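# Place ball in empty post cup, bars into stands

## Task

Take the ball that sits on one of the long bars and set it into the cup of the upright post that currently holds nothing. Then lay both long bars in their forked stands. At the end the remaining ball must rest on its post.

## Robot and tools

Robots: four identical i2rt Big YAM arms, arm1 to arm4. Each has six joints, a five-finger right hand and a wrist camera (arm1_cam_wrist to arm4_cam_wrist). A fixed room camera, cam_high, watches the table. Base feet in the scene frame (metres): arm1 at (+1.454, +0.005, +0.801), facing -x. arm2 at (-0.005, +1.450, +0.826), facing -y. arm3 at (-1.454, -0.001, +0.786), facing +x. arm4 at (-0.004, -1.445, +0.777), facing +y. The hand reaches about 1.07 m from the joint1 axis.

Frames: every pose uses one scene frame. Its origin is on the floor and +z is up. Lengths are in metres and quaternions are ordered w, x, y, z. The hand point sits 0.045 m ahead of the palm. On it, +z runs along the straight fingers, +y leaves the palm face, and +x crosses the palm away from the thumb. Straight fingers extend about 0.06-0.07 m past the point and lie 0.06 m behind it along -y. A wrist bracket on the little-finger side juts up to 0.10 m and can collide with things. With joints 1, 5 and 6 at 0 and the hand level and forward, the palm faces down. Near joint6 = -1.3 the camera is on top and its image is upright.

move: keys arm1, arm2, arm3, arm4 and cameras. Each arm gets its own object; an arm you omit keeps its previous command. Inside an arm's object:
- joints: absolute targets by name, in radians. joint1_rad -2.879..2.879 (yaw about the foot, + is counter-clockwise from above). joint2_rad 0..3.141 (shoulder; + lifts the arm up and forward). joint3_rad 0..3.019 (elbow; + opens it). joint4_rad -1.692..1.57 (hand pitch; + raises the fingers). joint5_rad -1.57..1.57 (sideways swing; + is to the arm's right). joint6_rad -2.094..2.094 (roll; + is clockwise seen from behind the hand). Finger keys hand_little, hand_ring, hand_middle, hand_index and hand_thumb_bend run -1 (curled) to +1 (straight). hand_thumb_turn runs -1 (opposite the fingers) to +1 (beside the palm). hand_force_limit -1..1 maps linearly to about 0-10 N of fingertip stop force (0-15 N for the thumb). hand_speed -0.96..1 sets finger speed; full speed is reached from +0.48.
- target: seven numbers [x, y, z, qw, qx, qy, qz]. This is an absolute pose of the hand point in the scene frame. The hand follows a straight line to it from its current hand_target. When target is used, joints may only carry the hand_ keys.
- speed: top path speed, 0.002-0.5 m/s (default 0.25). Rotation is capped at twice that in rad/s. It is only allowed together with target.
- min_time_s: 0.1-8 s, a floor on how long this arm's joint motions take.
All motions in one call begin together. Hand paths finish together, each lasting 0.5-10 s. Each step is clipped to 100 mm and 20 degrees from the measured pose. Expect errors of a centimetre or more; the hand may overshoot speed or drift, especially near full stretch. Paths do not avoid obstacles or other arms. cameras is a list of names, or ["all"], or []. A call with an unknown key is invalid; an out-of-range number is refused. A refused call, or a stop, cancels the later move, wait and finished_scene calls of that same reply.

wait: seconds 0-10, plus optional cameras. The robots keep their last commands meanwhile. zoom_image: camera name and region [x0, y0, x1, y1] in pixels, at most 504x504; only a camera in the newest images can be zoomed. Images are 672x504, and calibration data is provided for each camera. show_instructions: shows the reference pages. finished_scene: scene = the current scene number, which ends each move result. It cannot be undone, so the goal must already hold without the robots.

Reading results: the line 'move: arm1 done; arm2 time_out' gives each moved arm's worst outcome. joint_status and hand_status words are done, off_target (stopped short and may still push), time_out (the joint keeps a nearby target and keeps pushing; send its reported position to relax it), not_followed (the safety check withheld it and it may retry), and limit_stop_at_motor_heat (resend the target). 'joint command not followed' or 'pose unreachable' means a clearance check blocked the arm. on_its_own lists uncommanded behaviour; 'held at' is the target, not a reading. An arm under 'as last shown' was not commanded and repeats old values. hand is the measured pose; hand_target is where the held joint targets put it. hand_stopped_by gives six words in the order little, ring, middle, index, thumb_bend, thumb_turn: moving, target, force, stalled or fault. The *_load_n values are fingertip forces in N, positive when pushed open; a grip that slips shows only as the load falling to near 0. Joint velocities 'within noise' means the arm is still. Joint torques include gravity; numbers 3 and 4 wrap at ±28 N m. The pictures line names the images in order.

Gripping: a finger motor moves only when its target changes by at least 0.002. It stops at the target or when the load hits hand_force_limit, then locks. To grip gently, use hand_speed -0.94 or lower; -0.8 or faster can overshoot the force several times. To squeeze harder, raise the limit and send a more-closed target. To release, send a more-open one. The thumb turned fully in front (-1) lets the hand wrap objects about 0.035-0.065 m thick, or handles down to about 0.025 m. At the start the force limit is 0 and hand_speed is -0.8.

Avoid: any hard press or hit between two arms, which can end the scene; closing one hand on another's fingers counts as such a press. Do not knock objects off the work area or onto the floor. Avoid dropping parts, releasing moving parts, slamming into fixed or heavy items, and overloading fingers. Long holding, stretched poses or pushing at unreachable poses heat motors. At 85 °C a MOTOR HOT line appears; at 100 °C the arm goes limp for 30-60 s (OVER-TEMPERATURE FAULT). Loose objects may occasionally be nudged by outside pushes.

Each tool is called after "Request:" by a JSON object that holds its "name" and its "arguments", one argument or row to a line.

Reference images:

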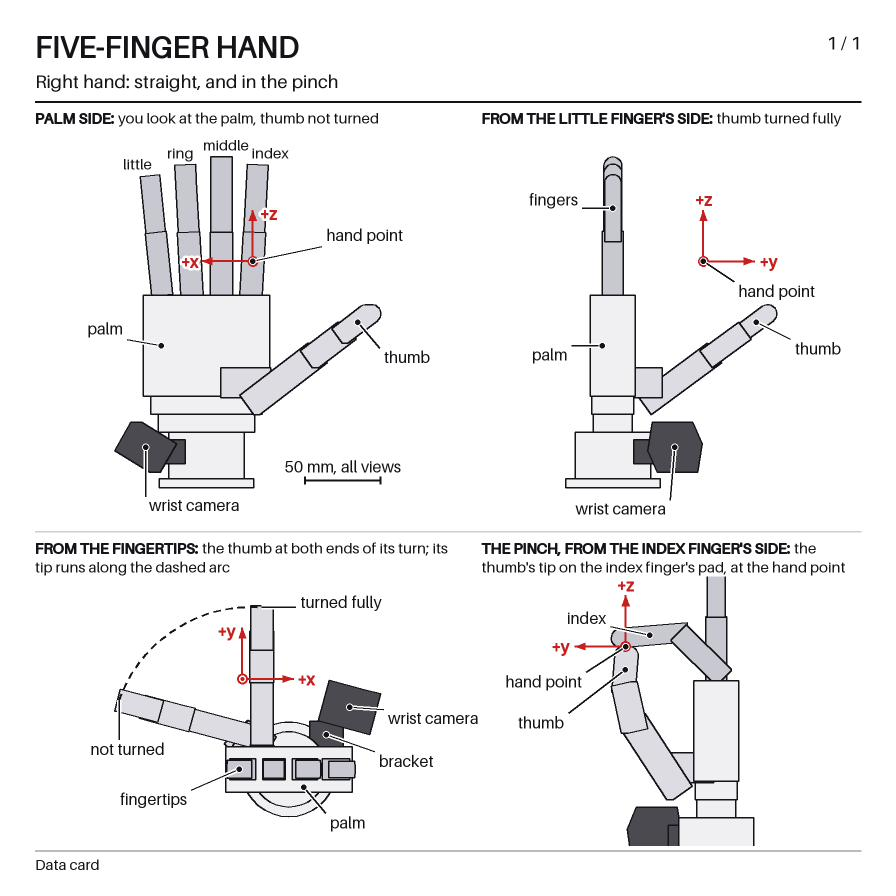

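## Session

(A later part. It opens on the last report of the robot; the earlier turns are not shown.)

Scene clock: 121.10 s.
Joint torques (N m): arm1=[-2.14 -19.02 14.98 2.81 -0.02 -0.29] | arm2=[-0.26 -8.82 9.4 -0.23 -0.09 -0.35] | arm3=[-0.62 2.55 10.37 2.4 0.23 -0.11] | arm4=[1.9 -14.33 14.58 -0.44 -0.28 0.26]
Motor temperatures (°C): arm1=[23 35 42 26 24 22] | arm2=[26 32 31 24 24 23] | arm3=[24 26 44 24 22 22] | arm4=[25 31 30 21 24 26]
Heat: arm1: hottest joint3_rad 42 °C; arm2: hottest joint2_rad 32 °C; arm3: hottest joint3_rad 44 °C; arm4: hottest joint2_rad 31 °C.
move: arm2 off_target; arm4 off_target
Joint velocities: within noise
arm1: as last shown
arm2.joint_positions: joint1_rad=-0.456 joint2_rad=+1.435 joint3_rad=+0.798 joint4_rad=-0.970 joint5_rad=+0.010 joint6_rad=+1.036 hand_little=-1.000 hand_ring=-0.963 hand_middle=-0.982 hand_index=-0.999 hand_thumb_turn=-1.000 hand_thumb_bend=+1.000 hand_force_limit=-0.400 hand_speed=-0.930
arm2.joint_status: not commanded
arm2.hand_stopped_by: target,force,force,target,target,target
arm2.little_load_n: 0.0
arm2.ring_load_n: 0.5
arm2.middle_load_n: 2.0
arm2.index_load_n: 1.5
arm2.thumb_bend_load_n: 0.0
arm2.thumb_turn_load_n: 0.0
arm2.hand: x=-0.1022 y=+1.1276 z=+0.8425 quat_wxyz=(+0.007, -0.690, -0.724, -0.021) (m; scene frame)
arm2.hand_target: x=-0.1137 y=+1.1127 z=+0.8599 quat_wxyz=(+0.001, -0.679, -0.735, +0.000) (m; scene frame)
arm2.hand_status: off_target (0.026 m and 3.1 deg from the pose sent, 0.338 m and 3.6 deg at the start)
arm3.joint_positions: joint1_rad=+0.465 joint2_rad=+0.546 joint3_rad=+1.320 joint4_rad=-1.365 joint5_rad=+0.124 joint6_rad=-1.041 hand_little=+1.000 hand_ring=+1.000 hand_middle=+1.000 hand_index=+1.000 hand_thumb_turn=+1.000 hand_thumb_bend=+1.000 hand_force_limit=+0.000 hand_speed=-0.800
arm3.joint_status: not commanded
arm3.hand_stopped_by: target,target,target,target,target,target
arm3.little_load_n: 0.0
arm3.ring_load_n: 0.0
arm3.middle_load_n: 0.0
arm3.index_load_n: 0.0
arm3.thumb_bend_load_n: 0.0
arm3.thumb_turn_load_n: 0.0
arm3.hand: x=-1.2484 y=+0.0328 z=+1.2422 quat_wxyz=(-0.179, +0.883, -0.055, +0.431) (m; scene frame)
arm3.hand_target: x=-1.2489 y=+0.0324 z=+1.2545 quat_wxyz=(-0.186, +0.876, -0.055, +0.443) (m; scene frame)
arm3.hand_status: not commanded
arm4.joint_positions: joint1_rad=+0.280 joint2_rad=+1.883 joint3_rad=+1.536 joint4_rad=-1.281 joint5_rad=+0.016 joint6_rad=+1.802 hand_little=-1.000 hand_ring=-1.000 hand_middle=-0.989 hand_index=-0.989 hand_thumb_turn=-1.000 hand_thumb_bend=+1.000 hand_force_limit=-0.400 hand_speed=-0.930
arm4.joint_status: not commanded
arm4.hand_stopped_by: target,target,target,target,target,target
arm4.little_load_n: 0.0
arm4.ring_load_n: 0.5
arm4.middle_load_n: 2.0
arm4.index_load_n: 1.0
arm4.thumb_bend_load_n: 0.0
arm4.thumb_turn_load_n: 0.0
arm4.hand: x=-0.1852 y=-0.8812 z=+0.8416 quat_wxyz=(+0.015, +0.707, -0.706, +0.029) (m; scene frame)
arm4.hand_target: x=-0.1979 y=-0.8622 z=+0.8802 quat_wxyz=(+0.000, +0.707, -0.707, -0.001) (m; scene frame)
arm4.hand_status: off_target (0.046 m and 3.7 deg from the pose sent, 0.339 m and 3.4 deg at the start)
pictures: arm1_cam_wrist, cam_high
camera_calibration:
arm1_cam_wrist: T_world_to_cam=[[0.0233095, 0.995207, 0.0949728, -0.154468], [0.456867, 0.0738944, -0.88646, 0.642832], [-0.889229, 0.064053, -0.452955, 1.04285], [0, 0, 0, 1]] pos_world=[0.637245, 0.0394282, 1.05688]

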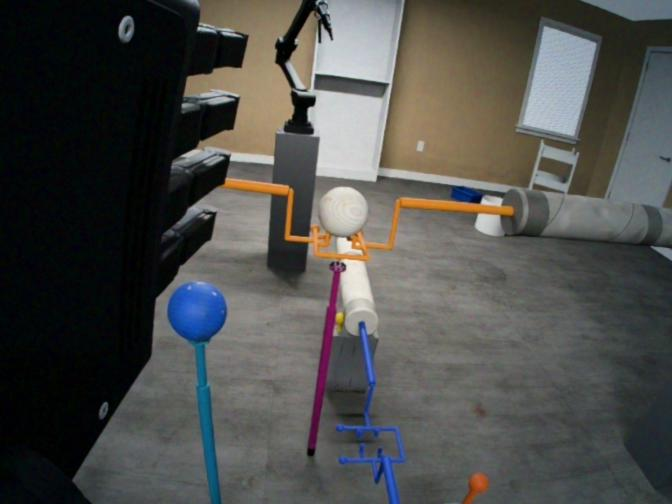

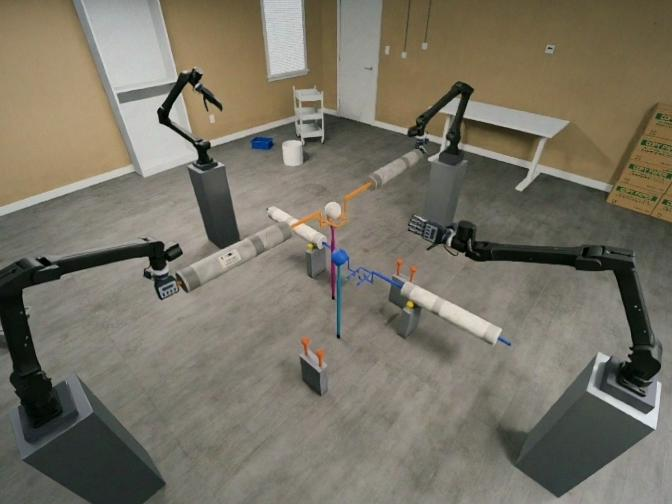

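Request:
{"name": "move", "arguments": {
  "arm2": {"target": [-0.1230, 1.112, 0.82, 0, 0.6783, 0.7348, 0], "speed": 0.05},
  "arm4": {"target": [-0.2075, -0.859, 0.838, 0, 0.7071, -0.7071, 0], "speed": 0.05},
  "cameras": ["arm1_cam_wrist","cam_high"]
}}

Request:
{"name": "zoom_image", "arguments": {
  "camera": "arm1_cam_wrist",
  "region": [270, 190, 410, 310]
}}

Request:
{"name": "zoom_image", "arguments": {
  "camera": "cam_high",
  "region": [290, 190, 380, 260]
}}

Scene clock: 140.87 s.
Joint torques (N m): arm1=[-2.55 -18.78 15.01 2.89 -0.01 -0.28] | arm2=[-0.09 -9.88 7.09 0.83 -0.27 -0.28] | arm3=[-0.73 2.67 10.41 2.39 0.24 -0.11] | arm4=[1.79 -14.1 10.59 1.36 -0.19 0.32]
Motor temperatures (°C): arm1=[23 36 43 26 24 22] | arm2=[26 31 34 24 24 24] | arm3=[24 26 45 25 22 22] | arm4=[25 31 35 21 24 26]
Heat: arm1: hottest joint3_rad 43 °C; arm2: hottest joint3_rad 34 °C; arm3: hottest joint3_rad 45 °C; arm4: hottest joint3_rad 35 °C.
move: arm2 off_target; arm4 off_target
Joint velocities: within noise
arm1.joint_positions: joint1_rad=+0.007 joint2_rad=+2.196 joint3_rad=+1.792 joint4_rad=+0.330 joint5_rad=+0.103 joint6_rad=-1.412 hand_little=+1.000 hand_ring=+1.000 hand_middle=+1.000 hand_index=+1.000 hand_thumb_turn=+1.000 hand_thumb_bend=+1.000 hand_force_limit=+0.000 hand_speed=-0.800
arm1.joint_status: not commanded
arm1.hand_stopped_by: target,target,target,target,target,target
arm1.little_load_n: 0.0
arm1.ring_load_n: 0.0
arm1.middle_load_n: 0.0
arm1.index_load_n: 0.0
arm1.thumb_bend_load_n: 0.0
arm1.thumb_turn_load_n: 0.0
arm1.hand: x=+0.5440 y=+0.0519 z=+0.9847 quat_wxyz=(+0.678, -0.086, -0.729, +0.034) (m; scene frame)
arm1.hand_target: x=+0.5317 y=+0.0585 z=+1.0231 quat_wxyz=(+0.705, -0.083, -0.704, +0.031) (m; scene frame)
arm1.hand_status: not commanded
arm2.joint_positions: joint1_rad=-0.487 joint2_rad=+1.525 joint3_rad=+0.784 joint4_rad=-0.877 joint5_rad=+0.015 joint6_rad=+1.003 hand_little=-1.000 hand_ring=-0.963 hand_middle=-0.982 hand_index=-1.000 hand_thumb_turn=-1.000 hand_thumb_bend=+1.000 hand_force_limit=-0.400 hand_speed=-0.930
arm2.joint_status: not commanded
arm2.hand_stopped_by: target,force,force,target,target,target
arm2.little_load_n: 0.0
arm2.ring_load_n: 2.0
arm2.middle_load_n: 3.0
arm2.index_load_n: 0.0
arm2.thumb_bend_load_n: 0.0
arm2.thumb_turn_load_n: 0.0
arm2.hand: x=-0.1150 y=+1.1276 z=+0.8090 quat_wxyz=(+0.010, -0.689, -0.724, -0.026) (m; scene frame)
arm2.hand_target: x=-0.1229 y=+1.1123 z=+0.8203 quat_wxyz=(+0.001, -0.678, -0.735, +0.000) (m; scene frame)
arm2.hand_status: off_target (0.021 m and 3.6 deg from the pose sent, 0.034 m and 3.1 deg at the start)
arm3: as last shown
arm4.joint_positions: joint1_rad=+0.295 joint2_rad=+1.922 joint3_rad=+1.536 joint4_rad=-1.236 joint5_rad=+0.014 joint6_rad=+1.810 hand_little=-1.000 hand_ring=-1.000 hand_middle=-0.989 hand_index=-0.990 hand_thumb_turn=-1.000 hand_thumb_bend=+1.000 hand_force_limit=-0.400 hand_speed=-0.930
arm4.joint_status: not commanded
arm4.hand_stopped_by: target,target,target,target,target,target
arm4.little_load_n: 0.0
arm4.ring_load_n: 0.0
arm4.middle_load_n: 3.0
arm4.index_load_n: 0.0
arm4.thumb_bend_load_n: 0.0
arm4.thumb_turn_load_n: 0.0
arm4.hand: x=-0.1967 y=-0.8748 z=+0.8205 quat_wxyz=(+0.014, +0.710, -0.704, +0.026) (m; scene frame)
arm4.hand_target: x=-0.2073 y=-0.8599 z=+0.8385 quat_wxyz=(+0.001, +0.707, -0.707, +0.000) (m; scene frame)
arm4.hand_status: off_target (0.026 m and 3.4 deg from the pose sent, 0.032 m and 3.7 deg at the start)
pictures: arm1_cam_wrist, cam_high
camera_calibration:
arm1_cam_wrist: T_world_to_cam=[[0.0233095, 0.995207, 0.0949728, -0.154468], [0.456867, 0.0738944, -0.88646, 0.642832], [-0.889229, 0.064053, -0.452955, 1.04285], [0, 0, 0, 1]] pos_world=[0.637245, 0.0394282, 1.05688]

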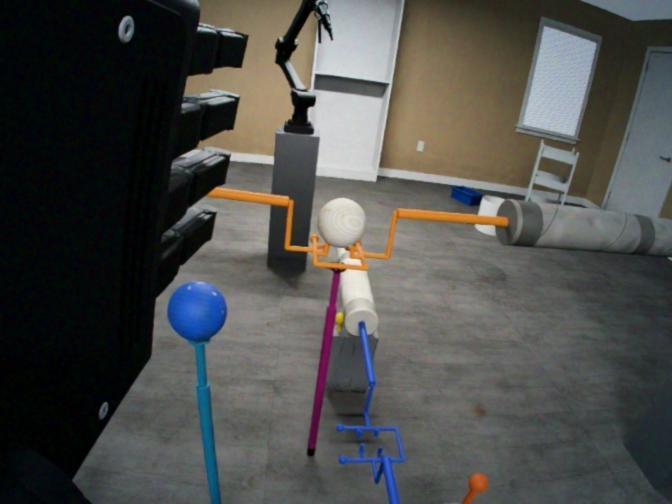

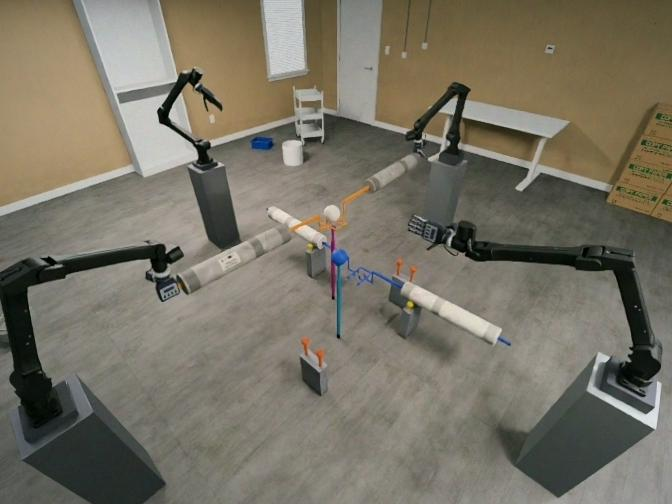

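Scaled by 3.600 from the camera's 672x504 image, which has a finer 960x720 frame.

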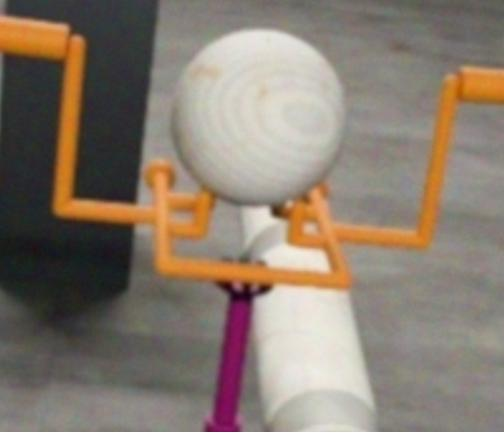

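Scaled by 5.600 from the camera's 672x504 image, which has a finer 960x720 frame.

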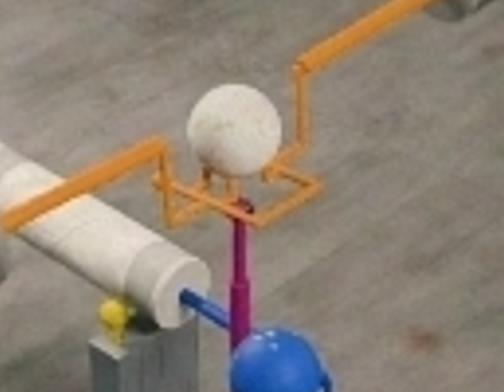

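Request:
{"name": "move", "arguments": {
  "arm2": {"target": [-0.1235, 1.109, 0.785, 0, 0.6783, 0.7348, 0], "speed": 0.04},
  "arm4": {"target": [-0.2080, -0.862, 0.795, 0, 0.7071, -0.7071, 0], "speed": 0.04},
  "cameras": ["arm1_cam_wrist","cam_high"]
}}

Request:
{"name": "zoom_image", "arguments": {
  "camera": "arm1_cam_wrist",
  "region": [270, 190, 410, 310]
}}

Request:
{"name": "zoom_image", "arguments": {
  "camera": "cam_high",
  "region": [290, 190, 380, 260]
}}

Scene clock: 149.23 s.
Joint torques (N m): arm1=[-2.14 -18.61 15.05 2.82 -0.02 -0.28] | arm2=[0.09 -10.46 6.37 0.91 -0.32 -0.25] | arm3=[-0.62 2.55 10.39 2.4 0.22 -0.13] | arm4=[1.96 -14.21 9.81 1.31 -0.17 0.31]
Motor temperatures (°C): arm1=[23 37 43 26 24 22] | arm2=[26 31 33 24 24 24] | arm3=[24 26 45 25 22 22] | arm4=[25 31 35 21 24 26]
Heat: arm1: hottest joint3_rad 43 °C; arm2: hottest joint3_rad 33 °C; arm3: hottest joint3_rad 45 °C; arm4: hottest joint3_rad 35 °C.
move: arm2 off_target; arm4 off_target
Joint velocities: within noise
arm1, arm3: as last shown
arm2.joint_positions: joint1_rad=-0.488 joint2_rad=+1.608 joint3_rad=+0.762 joint4_rad=-0.770 joint5_rad=+0.017 joint6_rad=+1.002 hand_little=-1.000 hand_ring=-0.963 hand_middle=-0.982 hand_index=-1.000 hand_thumb_turn=-1.000 hand_thumb_bend=+1.000 hand_force_limit=-0.400 hand_speed=-0.930
arm2.joint_status: not commanded
arm2.hand_stopped_by: target,force,force,target,target,target
arm2.little_load_n: 0.0
arm2.ring_load_n: 1.0
arm2.middle_load_n: 2.5
arm2.index_load_n: 0.0
arm2.thumb_bend_load_n: 0.0
arm2.thumb_turn_load_n: 0.0
arm2.hand: x=-0.1166 y=+1.1252 z=+0.7750 quat_wxyz=(+0.011, -0.689, -0.725, -0.025) (m; scene frame)
arm2.hand_target: x=-0.1235 y=+1.1093 z=+0.7853 quat_wxyz=(+0.001, -0.678, -0.735, +0.000) (m; scene frame)
arm2.hand_status: off_target (0.020 m and 3.5 deg from the pose sent, 0.032 m and 3.6 deg at the start)
arm4.joint_positions: joint1_rad=+0.295 joint2_rad=+1.961 joint3_rad=+1.478 joint4_rad=-1.133 joint5_rad=+0.013 joint6_rad=+1.813 hand_little=-1.000 hand_ring=-1.000 hand_middle=-0.989 hand_index=-0.990 hand_thumb_turn=-1.000 hand_thumb_bend=+1.000 hand_force_limit=-0.400 hand_speed=-0.930
arm4.joint_status: not commanded
arm4.hand_stopped_by: target,target,target,target,target,target
arm4.little_load_n: 0.0
arm4.ring_load_n: 0.0
arm4.middle_load_n: 2.5
arm4.index_load_n: 0.0
arm4.thumb_bend_load_n: -0.5
arm4.thumb_turn_load_n: 0.0
arm4.hand: x=-0.1968 y=-0.8763 z=+0.7796 quat_wxyz=(+0.013, +0.709, -0.705, +0.023) (m; scene frame)
arm4.hand_target: x=-0.2078 y=-0.8626 z=+0.7955 quat_wxyz=(+0.000, +0.707, -0.707, +0.000) (m; scene frame)
arm4.hand_status: off_target (0.024 m and 3.1 deg from the pose sent, 0.031 m and 3.4 deg at the start)
pictures: arm1_cam_wrist, cam_high
camera_calibration:
arm1_cam_wrist: T_world_to_cam=[[0.0233095, 0.995207, 0.0949728, -0.154468], [0.456867, 0.0738944, -0.88646, 0.642832], [-0.889229, 0.064053, -0.452955, 1.04285], [0, 0, 0, 1]] pos_world=[0.637245, 0.0394282, 1.05688]

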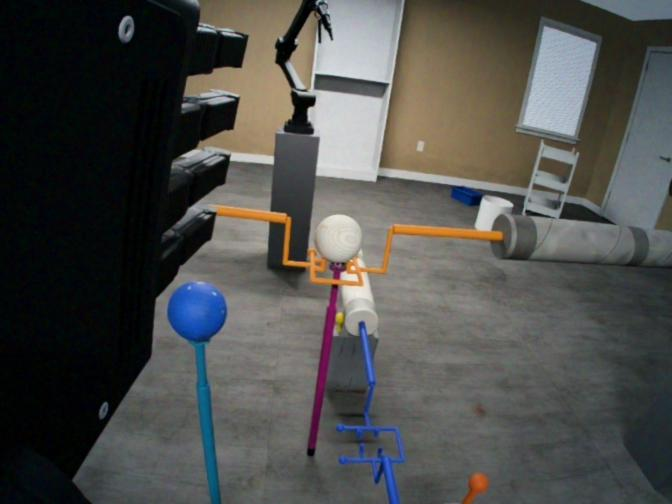

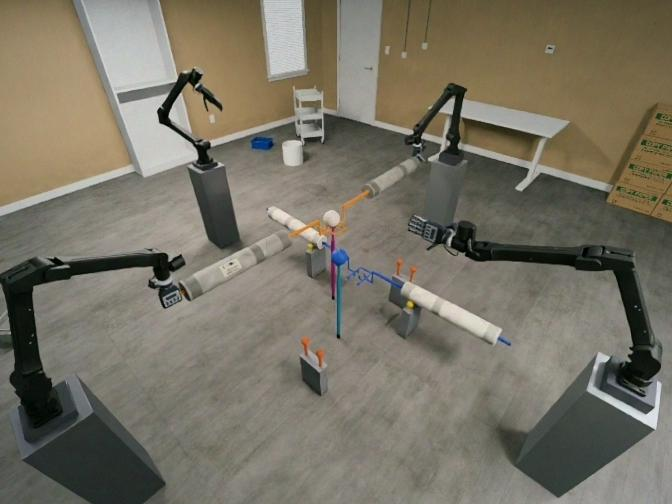

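Scaled by 3.600 from the camera's 672x504 image, which has a finer 960x720 frame.

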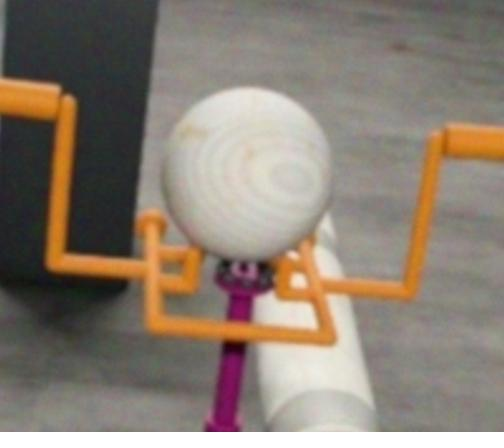

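Scaled by 5.600 from the camera's 672x504 image, which has a finer 960x720 frame.

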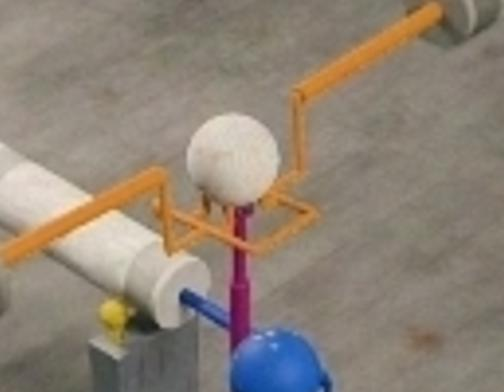

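Request:
{"name": "move", "arguments": {
  "arm2": {"target": [-0.1235, 1.112, 0.755, 0, 0.6783, 0.7348, 0], "speed": 0.04},
  "arm4": {"target": [-0.2080, -0.859, 0.765, 0, 0.7071, -0.7071, 0], "speed": 0.04},
  "cameras": ["arm1_cam_wrist","cam_high"]
}}

Request:
{"name": "zoom_image", "arguments": {
  "camera": "arm1_cam_wrist",
  "region": [270, 190, 410, 310]
}}

Request:
{"name": "zoom_image", "arguments": {
  "camera": "cam_high",
  "region": [290, 190, 380, 260]
}}

Scene clock: 155.37 s.
Joint torques (N m): arm1=[-2.32 -18.84 14.98 2.86 -0.02 -0.3] | arm2=[0.03 -10.4 5.68 1.11 -0.32 -0.27] | arm3=[-0.85 2.55 10.33 2.39 0.22 -0.11] | arm4=[1.73 -13.92 9.4 1.46 -0.15 0.3]
Motor temperatures (°C): arm1=[23 37 44 26 24 22] | arm2=[26 30 33 24 24 24] | arm3=[24 26 45 25 22 22] | arm4=[25 32 34 21 24 26]
Heat: arm1: hottest joint3_rad 44 °C; arm2: hottest joint3_rad 33 °C; arm3: hottest joint3_rad 45 °C; arm4: hottest joint3_rad 34 °C.
move: arm2 off_target; arm4 off_target
Joint velocities: within noise
arm1, arm3: as last shown
arm2.joint_positions: joint1_rad=-0.491 joint2_rad=+1.672 joint3_rad=+0.736 joint4_rad=-0.679 joint5_rad=+0.017 joint6_rad=+1.000 hand_little=-1.000 hand_ring=-0.963 hand_middle=-0.982 hand_index=-1.000 hand_thumb_turn=-1.000 hand_thumb_bend=+1.000 hand_force_limit=-0.400 hand_speed=-0.930
arm2.joint_status: not commanded
arm2.hand_stopped_by: target,force,force,target,target,target
arm2.little_load_n: 0.0
arm2.ring_load_n: 1.0
arm2.middle_load_n: 2.0
arm2.index_load_n: 0.0
arm2.thumb_bend_load_n: 0.0
arm2.thumb_turn_load_n: 0.0
arm2.hand: x=-0.1158 y=+1.1280 z=+0.7474 quat_wxyz=(+0.011, -0.689, -0.724, -0.024) (m; scene frame)
arm2.hand_target: x=-0.1235 y=+1.1123 z=+0.7554 quat_wxyz=(+0.001, -0.678, -0.735, +0.000) (m; scene frame)
arm2.hand_status: off_target (0.019 m and 3.5 deg from the pose sent, 0.025 m and 3.5 deg at the start)
arm4.joint_positions: joint1_rad=+0.296 joint2_rad=+1.998 joint3_rad=+1.462 joint4_rad=-1.075 joint5_rad=+0.013 joint6_rad=+1.813 hand_little=-1.000 hand_ring=-1.000 hand_middle=-0.989 hand_index=-0.990 hand_thumb_turn=-1.000 hand_thumb_bend=+1.000 hand_force_limit=-0.400 hand_speed=-0.930
arm4.joint_status: not commanded
arm4.hand_stopped_by: target,target,target,target,target,target
arm4.little_load_n: 0.0
arm4.ring_load_n: 0.0
arm4.middle_load_n: 2.0
arm4.index_load_n: 0.0
arm4.thumb_bend_load_n: 0.0
arm4.thumb_turn_load_n: 0.0
arm4.hand: x=-0.1981 y=-0.8733 z=+0.7541 quat_wxyz=(+0.012, +0.709, -0.705, +0.021) (m; scene frame)
arm4.hand_target: x=-0.2080 y=-0.8596 z=+0.7654 quat_wxyz=(+0.000, +0.707, -0.707, +0.000) (m; scene frame)
arm4.hand_status: off_target (0.021 m and 2.8 deg from the pose sent, 0.025 m and 3.1 deg at the start)
pictures: arm1_cam_wrist, cam_high
camera_calibration:
arm1_cam_wrist: T_world_to_cam=[[0.0233095, 0.995207, 0.0949728, -0.154468], [0.456867, 0.0738944, -0.88646, 0.642832], [-0.889229, 0.064053, -0.452955, 1.04285], [0, 0, 0, 1]] pos_world=[0.637245, 0.0394282, 1.05688]

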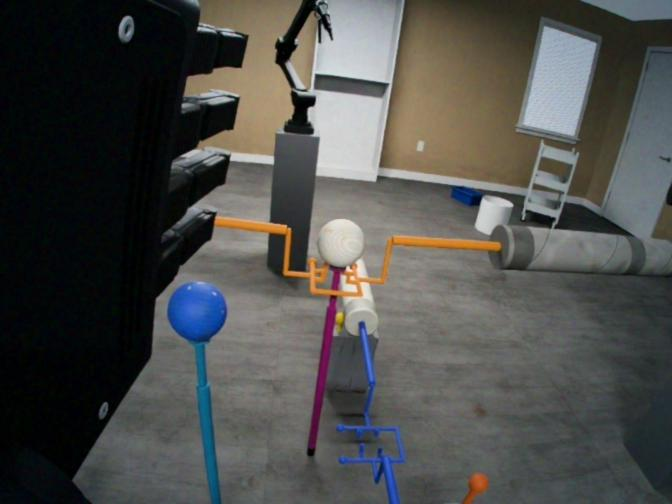

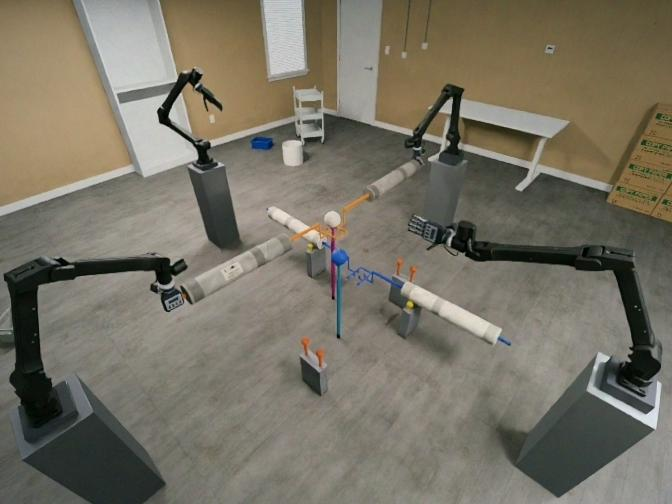

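Scaled by 3.600 from the camera's 672x504 image, which has a finer 960x720 frame.

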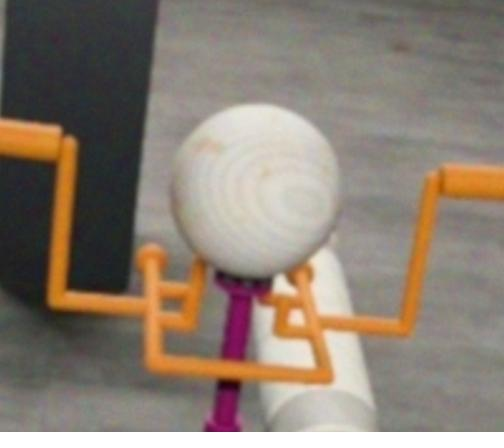

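Scaled by 5.600 from the camera's 672x504 image, which has a finer 960x720 frame.

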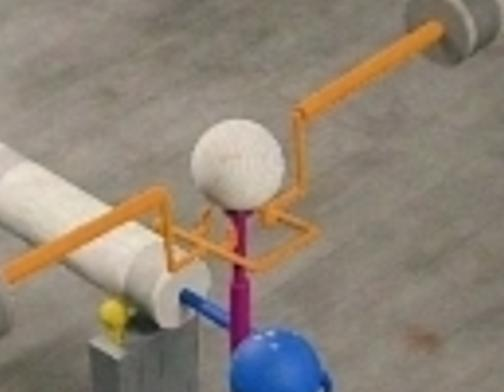

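Request:
{"name": "move", "arguments": {
  "arm2": {"target": [-0.1235, 1.110, 0.715, 0, 0.6783, 0.7348, 0], "speed": 0.05},
  "arm4": {"target": [-0.2080, -0.861, 0.725, 0, 0.7071, -0.7071, 0], "speed": 0.05},
  "cameras": ["arm1_cam_wrist"]
}}

Request:
{"name": "zoom_image", "arguments": {
  "camera": "arm1_cam_wrist",
  "region": [270, 190, 410, 330]
}}

Scene clock: 160.70 s.
Joint torques (N m): arm1=[-2.32 -18.78 14.95 2.85 -0.01 -0.28] | arm2=[0.15 -11.11 4.77 1.1 -0.32 -0.25] | arm3=[-0.73 2.43 10.35 2.41 0.24 -0.11] | arm4=[1.79 -14.04 8.8 1.39 -0.13 0.3]
Motor temperatures (°C): arm1=[23 37 44 26 24 22] | arm2=[26 30 33 24 24 24] | arm3=[24 26 45 25 22 22] | arm4=[25 32 33 21 24 26]
Heat: arm1: hottest joint3_rad 44 °C; arm2: hottest joint3_rad 33 °C; arm3: hottest joint3_rad 45 °C; arm4: hottest joint3_rad 33 °C.
move: arm2 off_target; arm4 off_target
Joint velocities: within noise
arm1, arm3: as last shown
arm2.joint_positions: joint1_rad=-0.491 joint2_rad=+1.784 joint3_rad=+0.727 joint4_rad=-0.556 joint5_rad=+0.017 joint6_rad=+1.000 hand_little=-1.000 hand_ring=-0.963 hand_middle=-0.982 hand_index=-1.000 hand_thumb_turn=-1.000 hand_thumb_bend=+1.000 hand_force_limit=-0.400 hand_speed=-0.930
arm2.joint_status: not commanded
arm2.hand_stopped_by: target,force,force,target,target,target
arm2.little_load_n: 0.0
arm2.ring_load_n: 1.0
arm2.middle_load_n: 2.5
arm2.index_load_n: 0.0
arm2.thumb_bend_load_n: 0.0
arm2.thumb_turn_load_n: 0.0
arm2.hand: x=-0.1167 y=+1.1259 z=+0.7082 quat_wxyz=(+0.010, -0.689, -0.725, -0.023) (m; scene frame)
arm2.hand_target: x=-0.1234 y=+1.1102 z=+0.7153 quat_wxyz=(+0.000, -0.678, -0.735, +0.000) (m; scene frame)
arm2.hand_status: off_target (0.019 m and 3.4 deg from the pose sent, 0.038 m and 3.5 deg at the start)
arm3.ring_load_n: 0.5
arm4.joint_positions: joint1_rad=+0.296 joint2_rad=+2.049 joint3_rad=+1.428 joint4_rad=-0.986 joint5_rad=+0.012 joint6_rad=+1.813 hand_little=-1.000 hand_ring=-1.000 hand_middle=-0.989 hand_index=-0.990 hand_thumb_turn=-1.000 hand_thumb_bend=+1.000 hand_force_limit=-0.400 hand_speed=-0.930
arm4.joint_status: not commanded
arm4.hand_stopped_by: target,target,target,target,target,target
arm4.little_load_n: 0.0
arm4.ring_load_n: 0.0
arm4.middle_load_n: 2.0
arm4.index_load_n: 0.0
arm4.thumb_bend_load_n: 0.0
arm4.thumb_turn_load_n: 0.0
arm4.hand: x=-0.1982 y=-0.8748 z=+0.7151 quat_wxyz=(+0.011, +0.709, -0.705, +0.020) (m; scene frame)
arm4.hand_target: x=-0.2080 y=-0.8615 z=+0.7255 quat_wxyz=(+0.000, +0.707, -0.707, +0.000) (m; scene frame)
arm4.hand_status: off_target (0.020 m and 2.6 deg from the pose sent, 0.033 m and 2.8 deg at the start)
pictures: arm1_cam_wrist
camera_calibration:
arm1_cam_wrist: T_world_to_cam=[[0.0233095, 0.995207, 0.0949728, -0.154468], [0.456867, 0.0738944, -0.88646, 0.642832], [-0.889229, 0.064053, -0.452955, 1.04285], [0, 0, 0, 1]] pos_world=[0.637245, 0.0394282, 1.05688]

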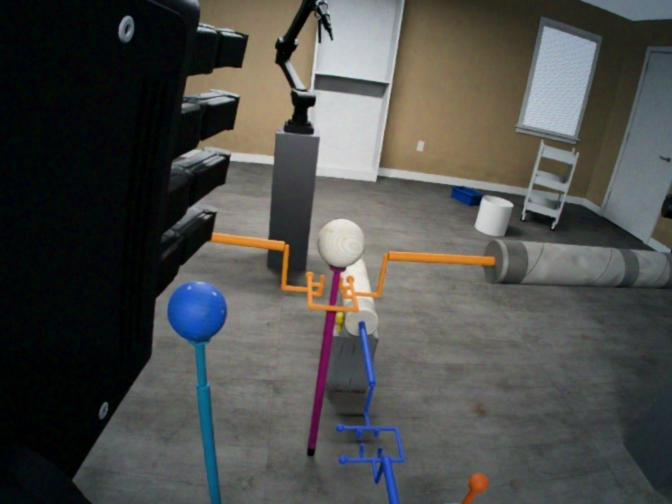

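Scaled by 3.600 from the camera's 672x504 image, which has a finer 960x720 frame.

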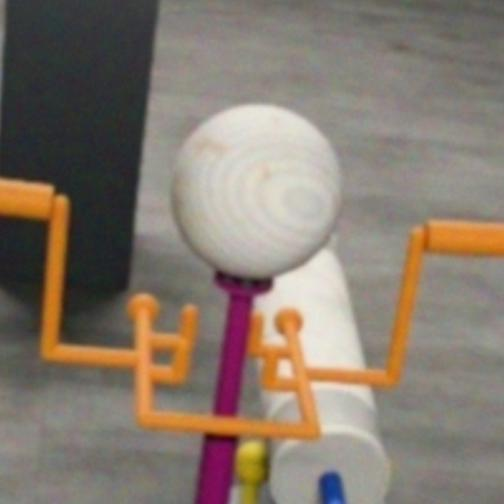

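Request:
{"name": "move", "arguments": {
  "arm2": {"target": [-0.1200, 1.118, 0.710, 0, 0.6783, 0.7348, 0], "speed": 0.05},
  "arm4": {"target": [-0.2045, -0.853, 0.720, 0, 0.7071, -0.7071, 0], "speed": 0.05},
  "cameras": ["arm1_cam_wrist"]
}}

Request:
{"name": "zoom_image", "arguments": {
  "camera": "arm1_cam_wrist",
  "region": [270, 190, 410, 330]
}}

Scene clock: 168.33 s.
Joint torques (N m): arm1=[-2.32 -18.96 15.04 2.91 -0.02 -0.28] | arm2=[-0.03 -10.93 4.05 0.8 -0.27 -0.26] | arm3=[-0.73 2.37 10.37 2.43 0.25 -0.12] | arm4=[1.2 -13.86 10.54 0.94 -0.14 0.19]
Motor temperatures (°C): arm1=[23 37 44 26 24 22] | arm2=[26 30 32 24 24 24] | arm3=[24 26 45 25 22 22] | arm4=[25 33 32 21 24 26]
Heat: arm1: hottest joint3_rad 44 °C; arm2: hottest joint3_rad 32 °C; arm3: hottest joint3_rad 45 °C; arm4: hottest joint2_rad 33 °C.
move: arm2 off_target; arm4 off_target
Joint velocities: within noise
arm1, arm3: as last shown
arm2.joint_positions: joint1_rad=-0.491 joint2_rad=+1.784 joint3_rad=+0.709 joint4_rad=-0.522 joint5_rad=+0.015 joint6_rad=+0.999 hand_little=-1.000 hand_ring=-0.963 hand_middle=-0.982 hand_index=-1.000 hand_thumb_turn=-1.000 hand_thumb_bend=+1.000 hand_force_limit=-0.400 hand_speed=-0.930
arm2.joint_status: not commanded
arm2.hand_stopped_by: target,force,force,target,target,target
arm2.little_load_n: 0.0
arm2.ring_load_n: 0.5
arm2.middle_load_n: 2.0
arm2.index_load_n: 0.5
arm2.thumb_bend_load_n: 0.0
arm2.thumb_turn_load_n: 0.0
arm2.hand: x=-0.1155 y=+1.1271 z=+0.7047 quat_wxyz=(+0.008, -0.689, -0.725, -0.016) (m; scene frame)
arm2.hand_target: x=-0.1200 y=+1.1180 z=+0.7101 quat_wxyz=(+0.000, -0.678, -0.735, +0.000) (m; scene frame)
arm2.hand_status: off_target (0.011 m and 2.6 deg from the pose sent, 0.009 m and 3.4 deg at the start)
arm3.ring_load_n: 0.0
arm4.joint_positions: joint1_rad=+0.296 joint2_rad=+2.066 joint3_rad=+1.428 joint4_rad=-0.975 joint5_rad=+0.012 joint6_rad=+1.813 hand_little=-1.000 hand_ring=-1.000 hand_middle=-0.989 hand_index=-0.990 hand_thumb_turn=-1.000 hand_thumb_bend=+1.000 hand_force_limit=-0.400 hand_speed=-0.930
arm4.joint_status: not commanded
arm4.hand_stopped_by: target,target,target,target,target,target
arm4.little_load_n: 0.0
arm4.ring_load_n: 0.0
arm4.middle_load_n: 1.5
arm4.index_load_n: 0.0
arm4.thumb_bend_load_n: 0.0
arm4.thumb_turn_load_n: 0.0
arm4.hand: x=-0.1983 y=-0.8750 z=+0.7060 quat_wxyz=(+0.012, +0.709, -0.705, +0.022) (m; scene frame)
arm4.hand_target: x=-0.2044 y=-0.8539 z=+0.7206 quat_wxyz=(+0.000, +0.707, -0.707, +0.000) (m; scene frame)
arm4.hand_status: off_target (0.027 m and 2.9 deg from the pose sent, 0.023 m and 2.6 deg at the start)
pictures: arm1_cam_wrist
camera_calibration:
arm1_cam_wrist: T_world_to_cam=[[0.0233095, 0.995207, 0.0949728, -0.154468], [0.456867, 0.0738944, -0.88646, 0.642832], [-0.889229, 0.064053, -0.452955, 1.04285], [0, 0, 0, 1]] pos_world=[0.637245, 0.0394282, 1.05688]

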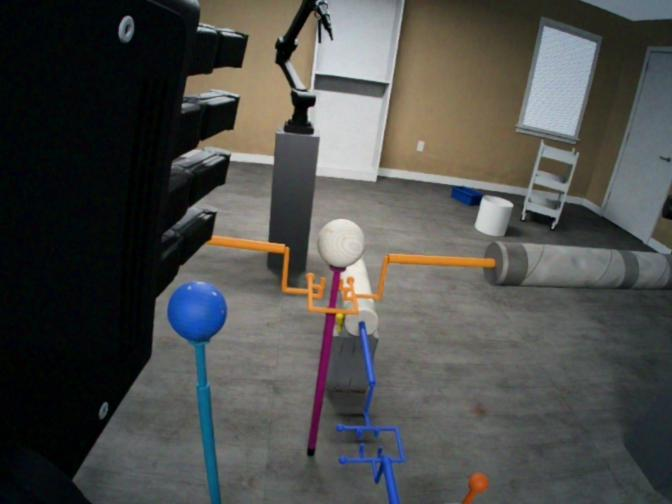

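Scaled by 3.600 from the camera's 672x504 image, which has a finer 960x720 frame.

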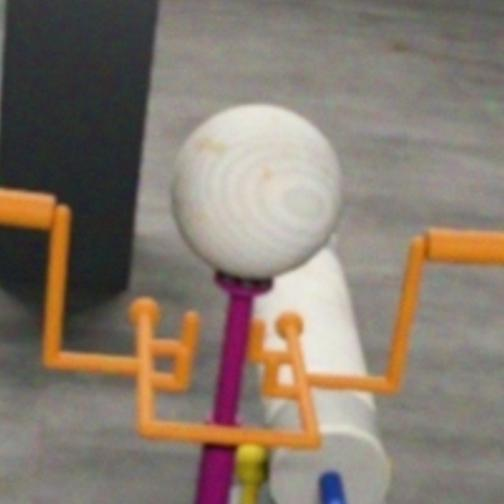

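Request:
{"name": "move", "arguments": {
  "arm2": {"target": [-0.1180, 1.125, 0.710, 0, 0.6783, 0.7348, 0], "speed": 0.05},
  "arm4": {"target": [-0.2020, -0.845, 0.722, 0, 0.7071, -0.7071, 0], "speed": 0.05},
  "cameras": ["arm1_cam_wrist"]
}}

Request:
{"name": "zoom_image", "arguments": {
  "camera": "arm1_cam_wrist",
  "region": [270, 190, 410, 330]
}}

Scene clock: 178.53 s.
Joint torques (N m): arm1=[-2.08 -18.9 15.04 2.85 -0.03 -0.28] | arm2=[-0.38 -11.81 3.43 0.53 -0.18 -0.31] | arm3=[-0.62 2.61 10.43 2.39 0.24 -0.12] | arm4=[0.32 -13.57 12.62 0.35 -0.14 0.12]
Motor temperatures (°C): arm1=[23 37 45 26 24 23] | arm2=[26 29 31 24 24 24] | arm3=[24 26 45 25 22 22] | arm4=[25 32 32 21 24 26]
Heat: arm1: hottest joint3_rad 45 °C; arm2: hottest joint3_rad 31 °C; arm3: hottest joint3_rad 45 °C; arm4: hottest joint2_rad 32 °C.
move: arm2 off_target; arm4 off_target
Joint velocities: within noise
arm1, arm3: as last shown
arm1.thumb_bend_load_n: 0.5
arm2.joint_positions: joint1_rad=-0.491 joint2_rad=+1.784 joint3_rad=+0.696 joint4_rad=-0.505 joint5_rad=+0.012 joint6_rad=+0.999 hand_little=-1.000 hand_ring=-0.963 hand_middle=-0.982 hand_index=-1.000 hand_thumb_turn=-1.000 hand_thumb_bend=+1.000 hand_force_limit=-0.400 hand_speed=-0.930
arm2.joint_status: not commanded
arm2.hand_stopped_by: target,force,force,target,target,target
arm2.little_load_n: 0.0
arm2.ring_load_n: 0.0
arm2.middle_load_n: 1.0
arm2.index_load_n: 1.0
arm2.thumb_bend_load_n: 0.0
arm2.thumb_turn_load_n: 0.0
arm2.hand: x=-0.1133 y=+1.1299 z=+0.7025 quat_wxyz=(+0.006, -0.689, -0.725, -0.014) (m; scene frame)
arm2.hand_target: x=-0.1179 y=+1.1251 z=+0.7098 quat_wxyz=(+0.000, -0.678, -0.735, +0.000) (m; scene frame)
arm2.hand_status: off_target (0.010 m and 2.4 deg from the pose sent, 0.006 m and 2.6 deg at the start)
arm3.little_load_n: -0.5
arm3.ring_load_n: 0.5
arm4.joint_positions: joint1_rad=+0.296 joint2_rad=+2.071 joint3_rad=+1.428 joint4_rad=-0.975 joint5_rad=+0.013 joint6_rad=+1.813 hand_little=-1.000 hand_ring=-1.000 hand_middle=-0.989 hand_index=-0.990 hand_thumb_turn=-1.000 hand_thumb_bend=+1.000 hand_force_limit=-0.400 hand_speed=-0.930
arm4.joint_status: not commanded
arm4.hand_stopped_by: target,target,target,target,target,target
arm4.little_load_n: 0.0
arm4.ring_load_n: 0.0
arm4.middle_load_n: 1.5
arm4.index_load_n: 0.0
arm4.thumb_bend_load_n: 0.0
arm4.thumb_turn_load_n: 0.0
arm4.hand: x=-0.1980 y=-0.8756 z=+0.7031 quat_wxyz=(+0.013, +0.709, -0.705, +0.024) (m; scene frame)
arm4.hand_target: x=-0.2015 y=-0.8466 z=+0.7230 quat_wxyz=(+0.000, +0.707, -0.707, +0.000) (m; scene frame)
arm4.hand_status: off_target (0.036 m and 3.1 deg from the pose sent, 0.034 m and 2.9 deg at the start)
pictures: arm1_cam_wrist
camera_calibration:
arm1_cam_wrist: T_world_to_cam=[[0.0233095, 0.995207, 0.0949728, -0.154468], [0.456867, 0.0738944, -0.88646, 0.642832], [-0.889229, 0.064053, -0.452955, 1.04285], [0, 0, 0, 1]] pos_world=[0.637245, 0.0394282, 1.05688]

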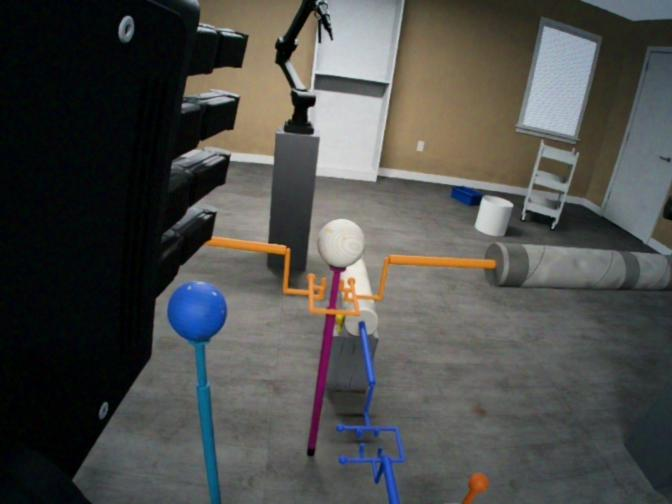

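Scaled by 3.600 from the camera's 672x504 image, which has a finer 960x720 frame.

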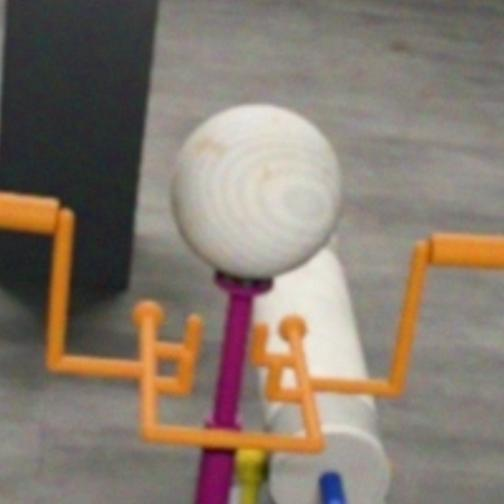

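Request:
{"name": "move", "arguments": {
  "arm2": {"target": [0.0150, 1.122, 0.710, 0, 0.6783, 0.7348, 0], "speed": 0.06},
  "arm4": {"target": [-0.0690, -0.849, 0.720, 0, 0.7071, -0.7071, 0], "speed": 0.06},
  "cameras": ["arm1_cam_wrist","cam_high"]
}}

Request:
{"name": "zoom_image", "arguments": {
  "camera": "cam_high",
  "region": [290, 190, 380, 280]
}}

Scene clock: 183.83 s.
Joint torques (N m): arm1=[-2.26 -18.84 15.04 2.85 -0.01 -0.29] | arm2=[0.97 -11.69 3.36 0.61 -0.11 -0.15] | arm3=[-0.79 2.55 10.37 2.39 0.24 -0.1] | arm4=[-0.15 -16.09 7.77 0.91 -0.25 0.02]
Motor temperatures (°C): arm1=[23 37 45 26 24 23] | arm2=[26 29 31 24 24 24] | arm3=[24 26 46 25 22 22] | arm4=[25 32 32 21 24 26]
Heat: arm1: hottest joint3_rad 45 °C; arm2: hottest joint3_rad 31 °C; arm3: hottest joint3_rad 46 °C; arm4: hottest joint2_rad 32 °C.
move: arm2 off_target; arm4 off_target
Joint velocities: within noise
arm1, arm3: as last shown
arm1.thumb_bend_load_n: 0.0
arm2.joint_positions: joint1_rad=-0.119 joint2_rad=+1.736 joint3_rad=+0.574 joint4_rad=-0.457 joint5_rad=+0.012 joint6_rad=+1.371 hand_little=-1.000 hand_ring=-0.962 hand_middle=-0.982 hand_index=-1.000 hand_thumb_turn=-1.000 hand_thumb_bend=+1.000 hand_force_limit=-0.400 hand_speed=-0.930
arm2.joint_status: not commanded
arm2.hand_stopped_by: target,force,force,target,target,target
arm2.little_load_n: 0.0
arm2.ring_load_n: 2.0
arm2.middle_load_n: 2.0
arm2.index_load_n: 0.0
arm2.thumb_bend_load_n: 0.0
arm2.thumb_turn_load_n: 0.0
arm2.hand: x=+0.0125 y=+1.1371 z=+0.6976 quat_wxyz=(+0.016, -0.689, -0.725, -0.021) (m; scene frame)
arm2.hand_target: x=+0.0151 y=+1.1221 z=+0.7098 quat_wxyz=(+0.000, -0.678, -0.735, +0.000) (m; scene frame)
arm2.hand_status: off_target (0.020 m and 3.5 deg from the pose sent, 0.129 m and 2.4 deg at the start)
arm3.little_load_n: 0.0
arm3.ring_load_n: 0.0
arm4.joint_positions: joint1_rad=+0.071 joint2_rad=+2.071 joint3_rad=+1.409 joint4_rad=-0.952 joint5_rad=+0.015 joint6_rad=+1.595 hand_little=-1.000 hand_ring=-1.000 hand_middle=-0.989 hand_index=-0.990 hand_thumb_turn=-1.000 hand_thumb_bend=+1.000 hand_force_limit=-0.400 hand_speed=-0.930
arm4.joint_status: not commanded
arm4.hand_stopped_by: target,target,target,target,target,target
arm4.little_load_n: 0.0
arm4.ring_load_n: 0.0
arm4.middle_load_n: 2.0
arm4.index_load_n: 0.5
arm4.thumb_bend_load_n: 0.0
arm4.thumb_turn_load_n: 0.0
arm4.hand: x=-0.0738 y=-0.8632 z=+0.6963 quat_wxyz=(+0.017, +0.707, -0.707, +0.022) (m; scene frame)
arm4.hand_target: x=-0.0690 y=-0.8493 z=+0.7200 quat_wxyz=(+0.000, +0.707, -0.707, +0.000) (m; scene frame)
arm4.hand_status: off_target (0.028 m and 3.1 deg from the pose sent, 0.133 m and 3.1 deg at the start)
pictures: arm1_cam_wrist, cam_high
camera_calibration:
arm1_cam_wrist: T_world_to_cam=[[0.0233095, 0.995207, 0.0949728, -0.154468], [0.456867, 0.0738944, -0.88646, 0.642832], [-0.889229, 0.064053, -0.452955, 1.04285], [0, 0, 0, 1]] pos_world=[0.637245, 0.0394282, 1.05688]

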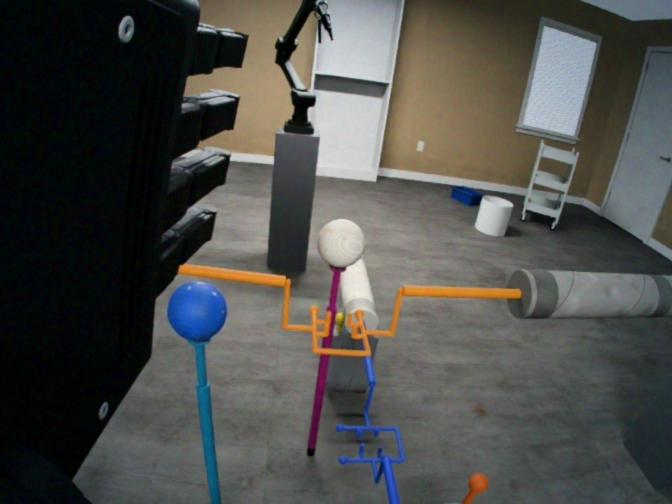

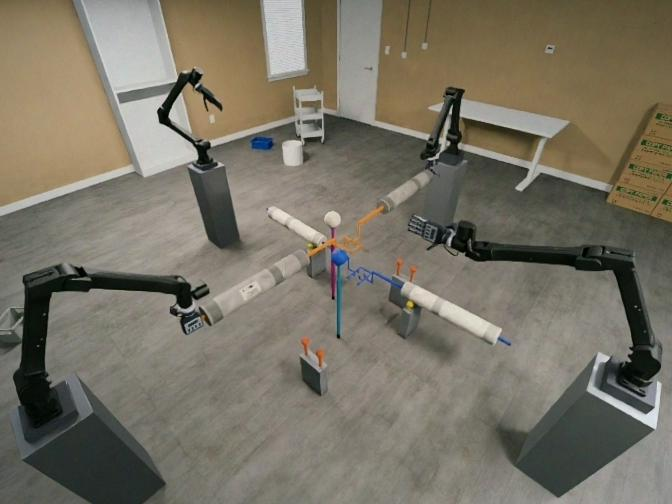

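Scaled by 5.600 from the camera's 672x504 image, which has a finer 960x720 frame.

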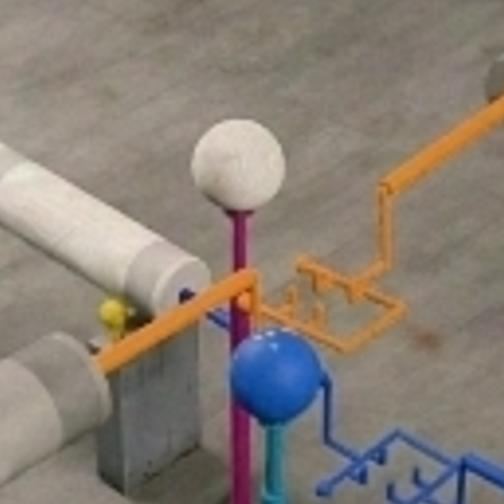

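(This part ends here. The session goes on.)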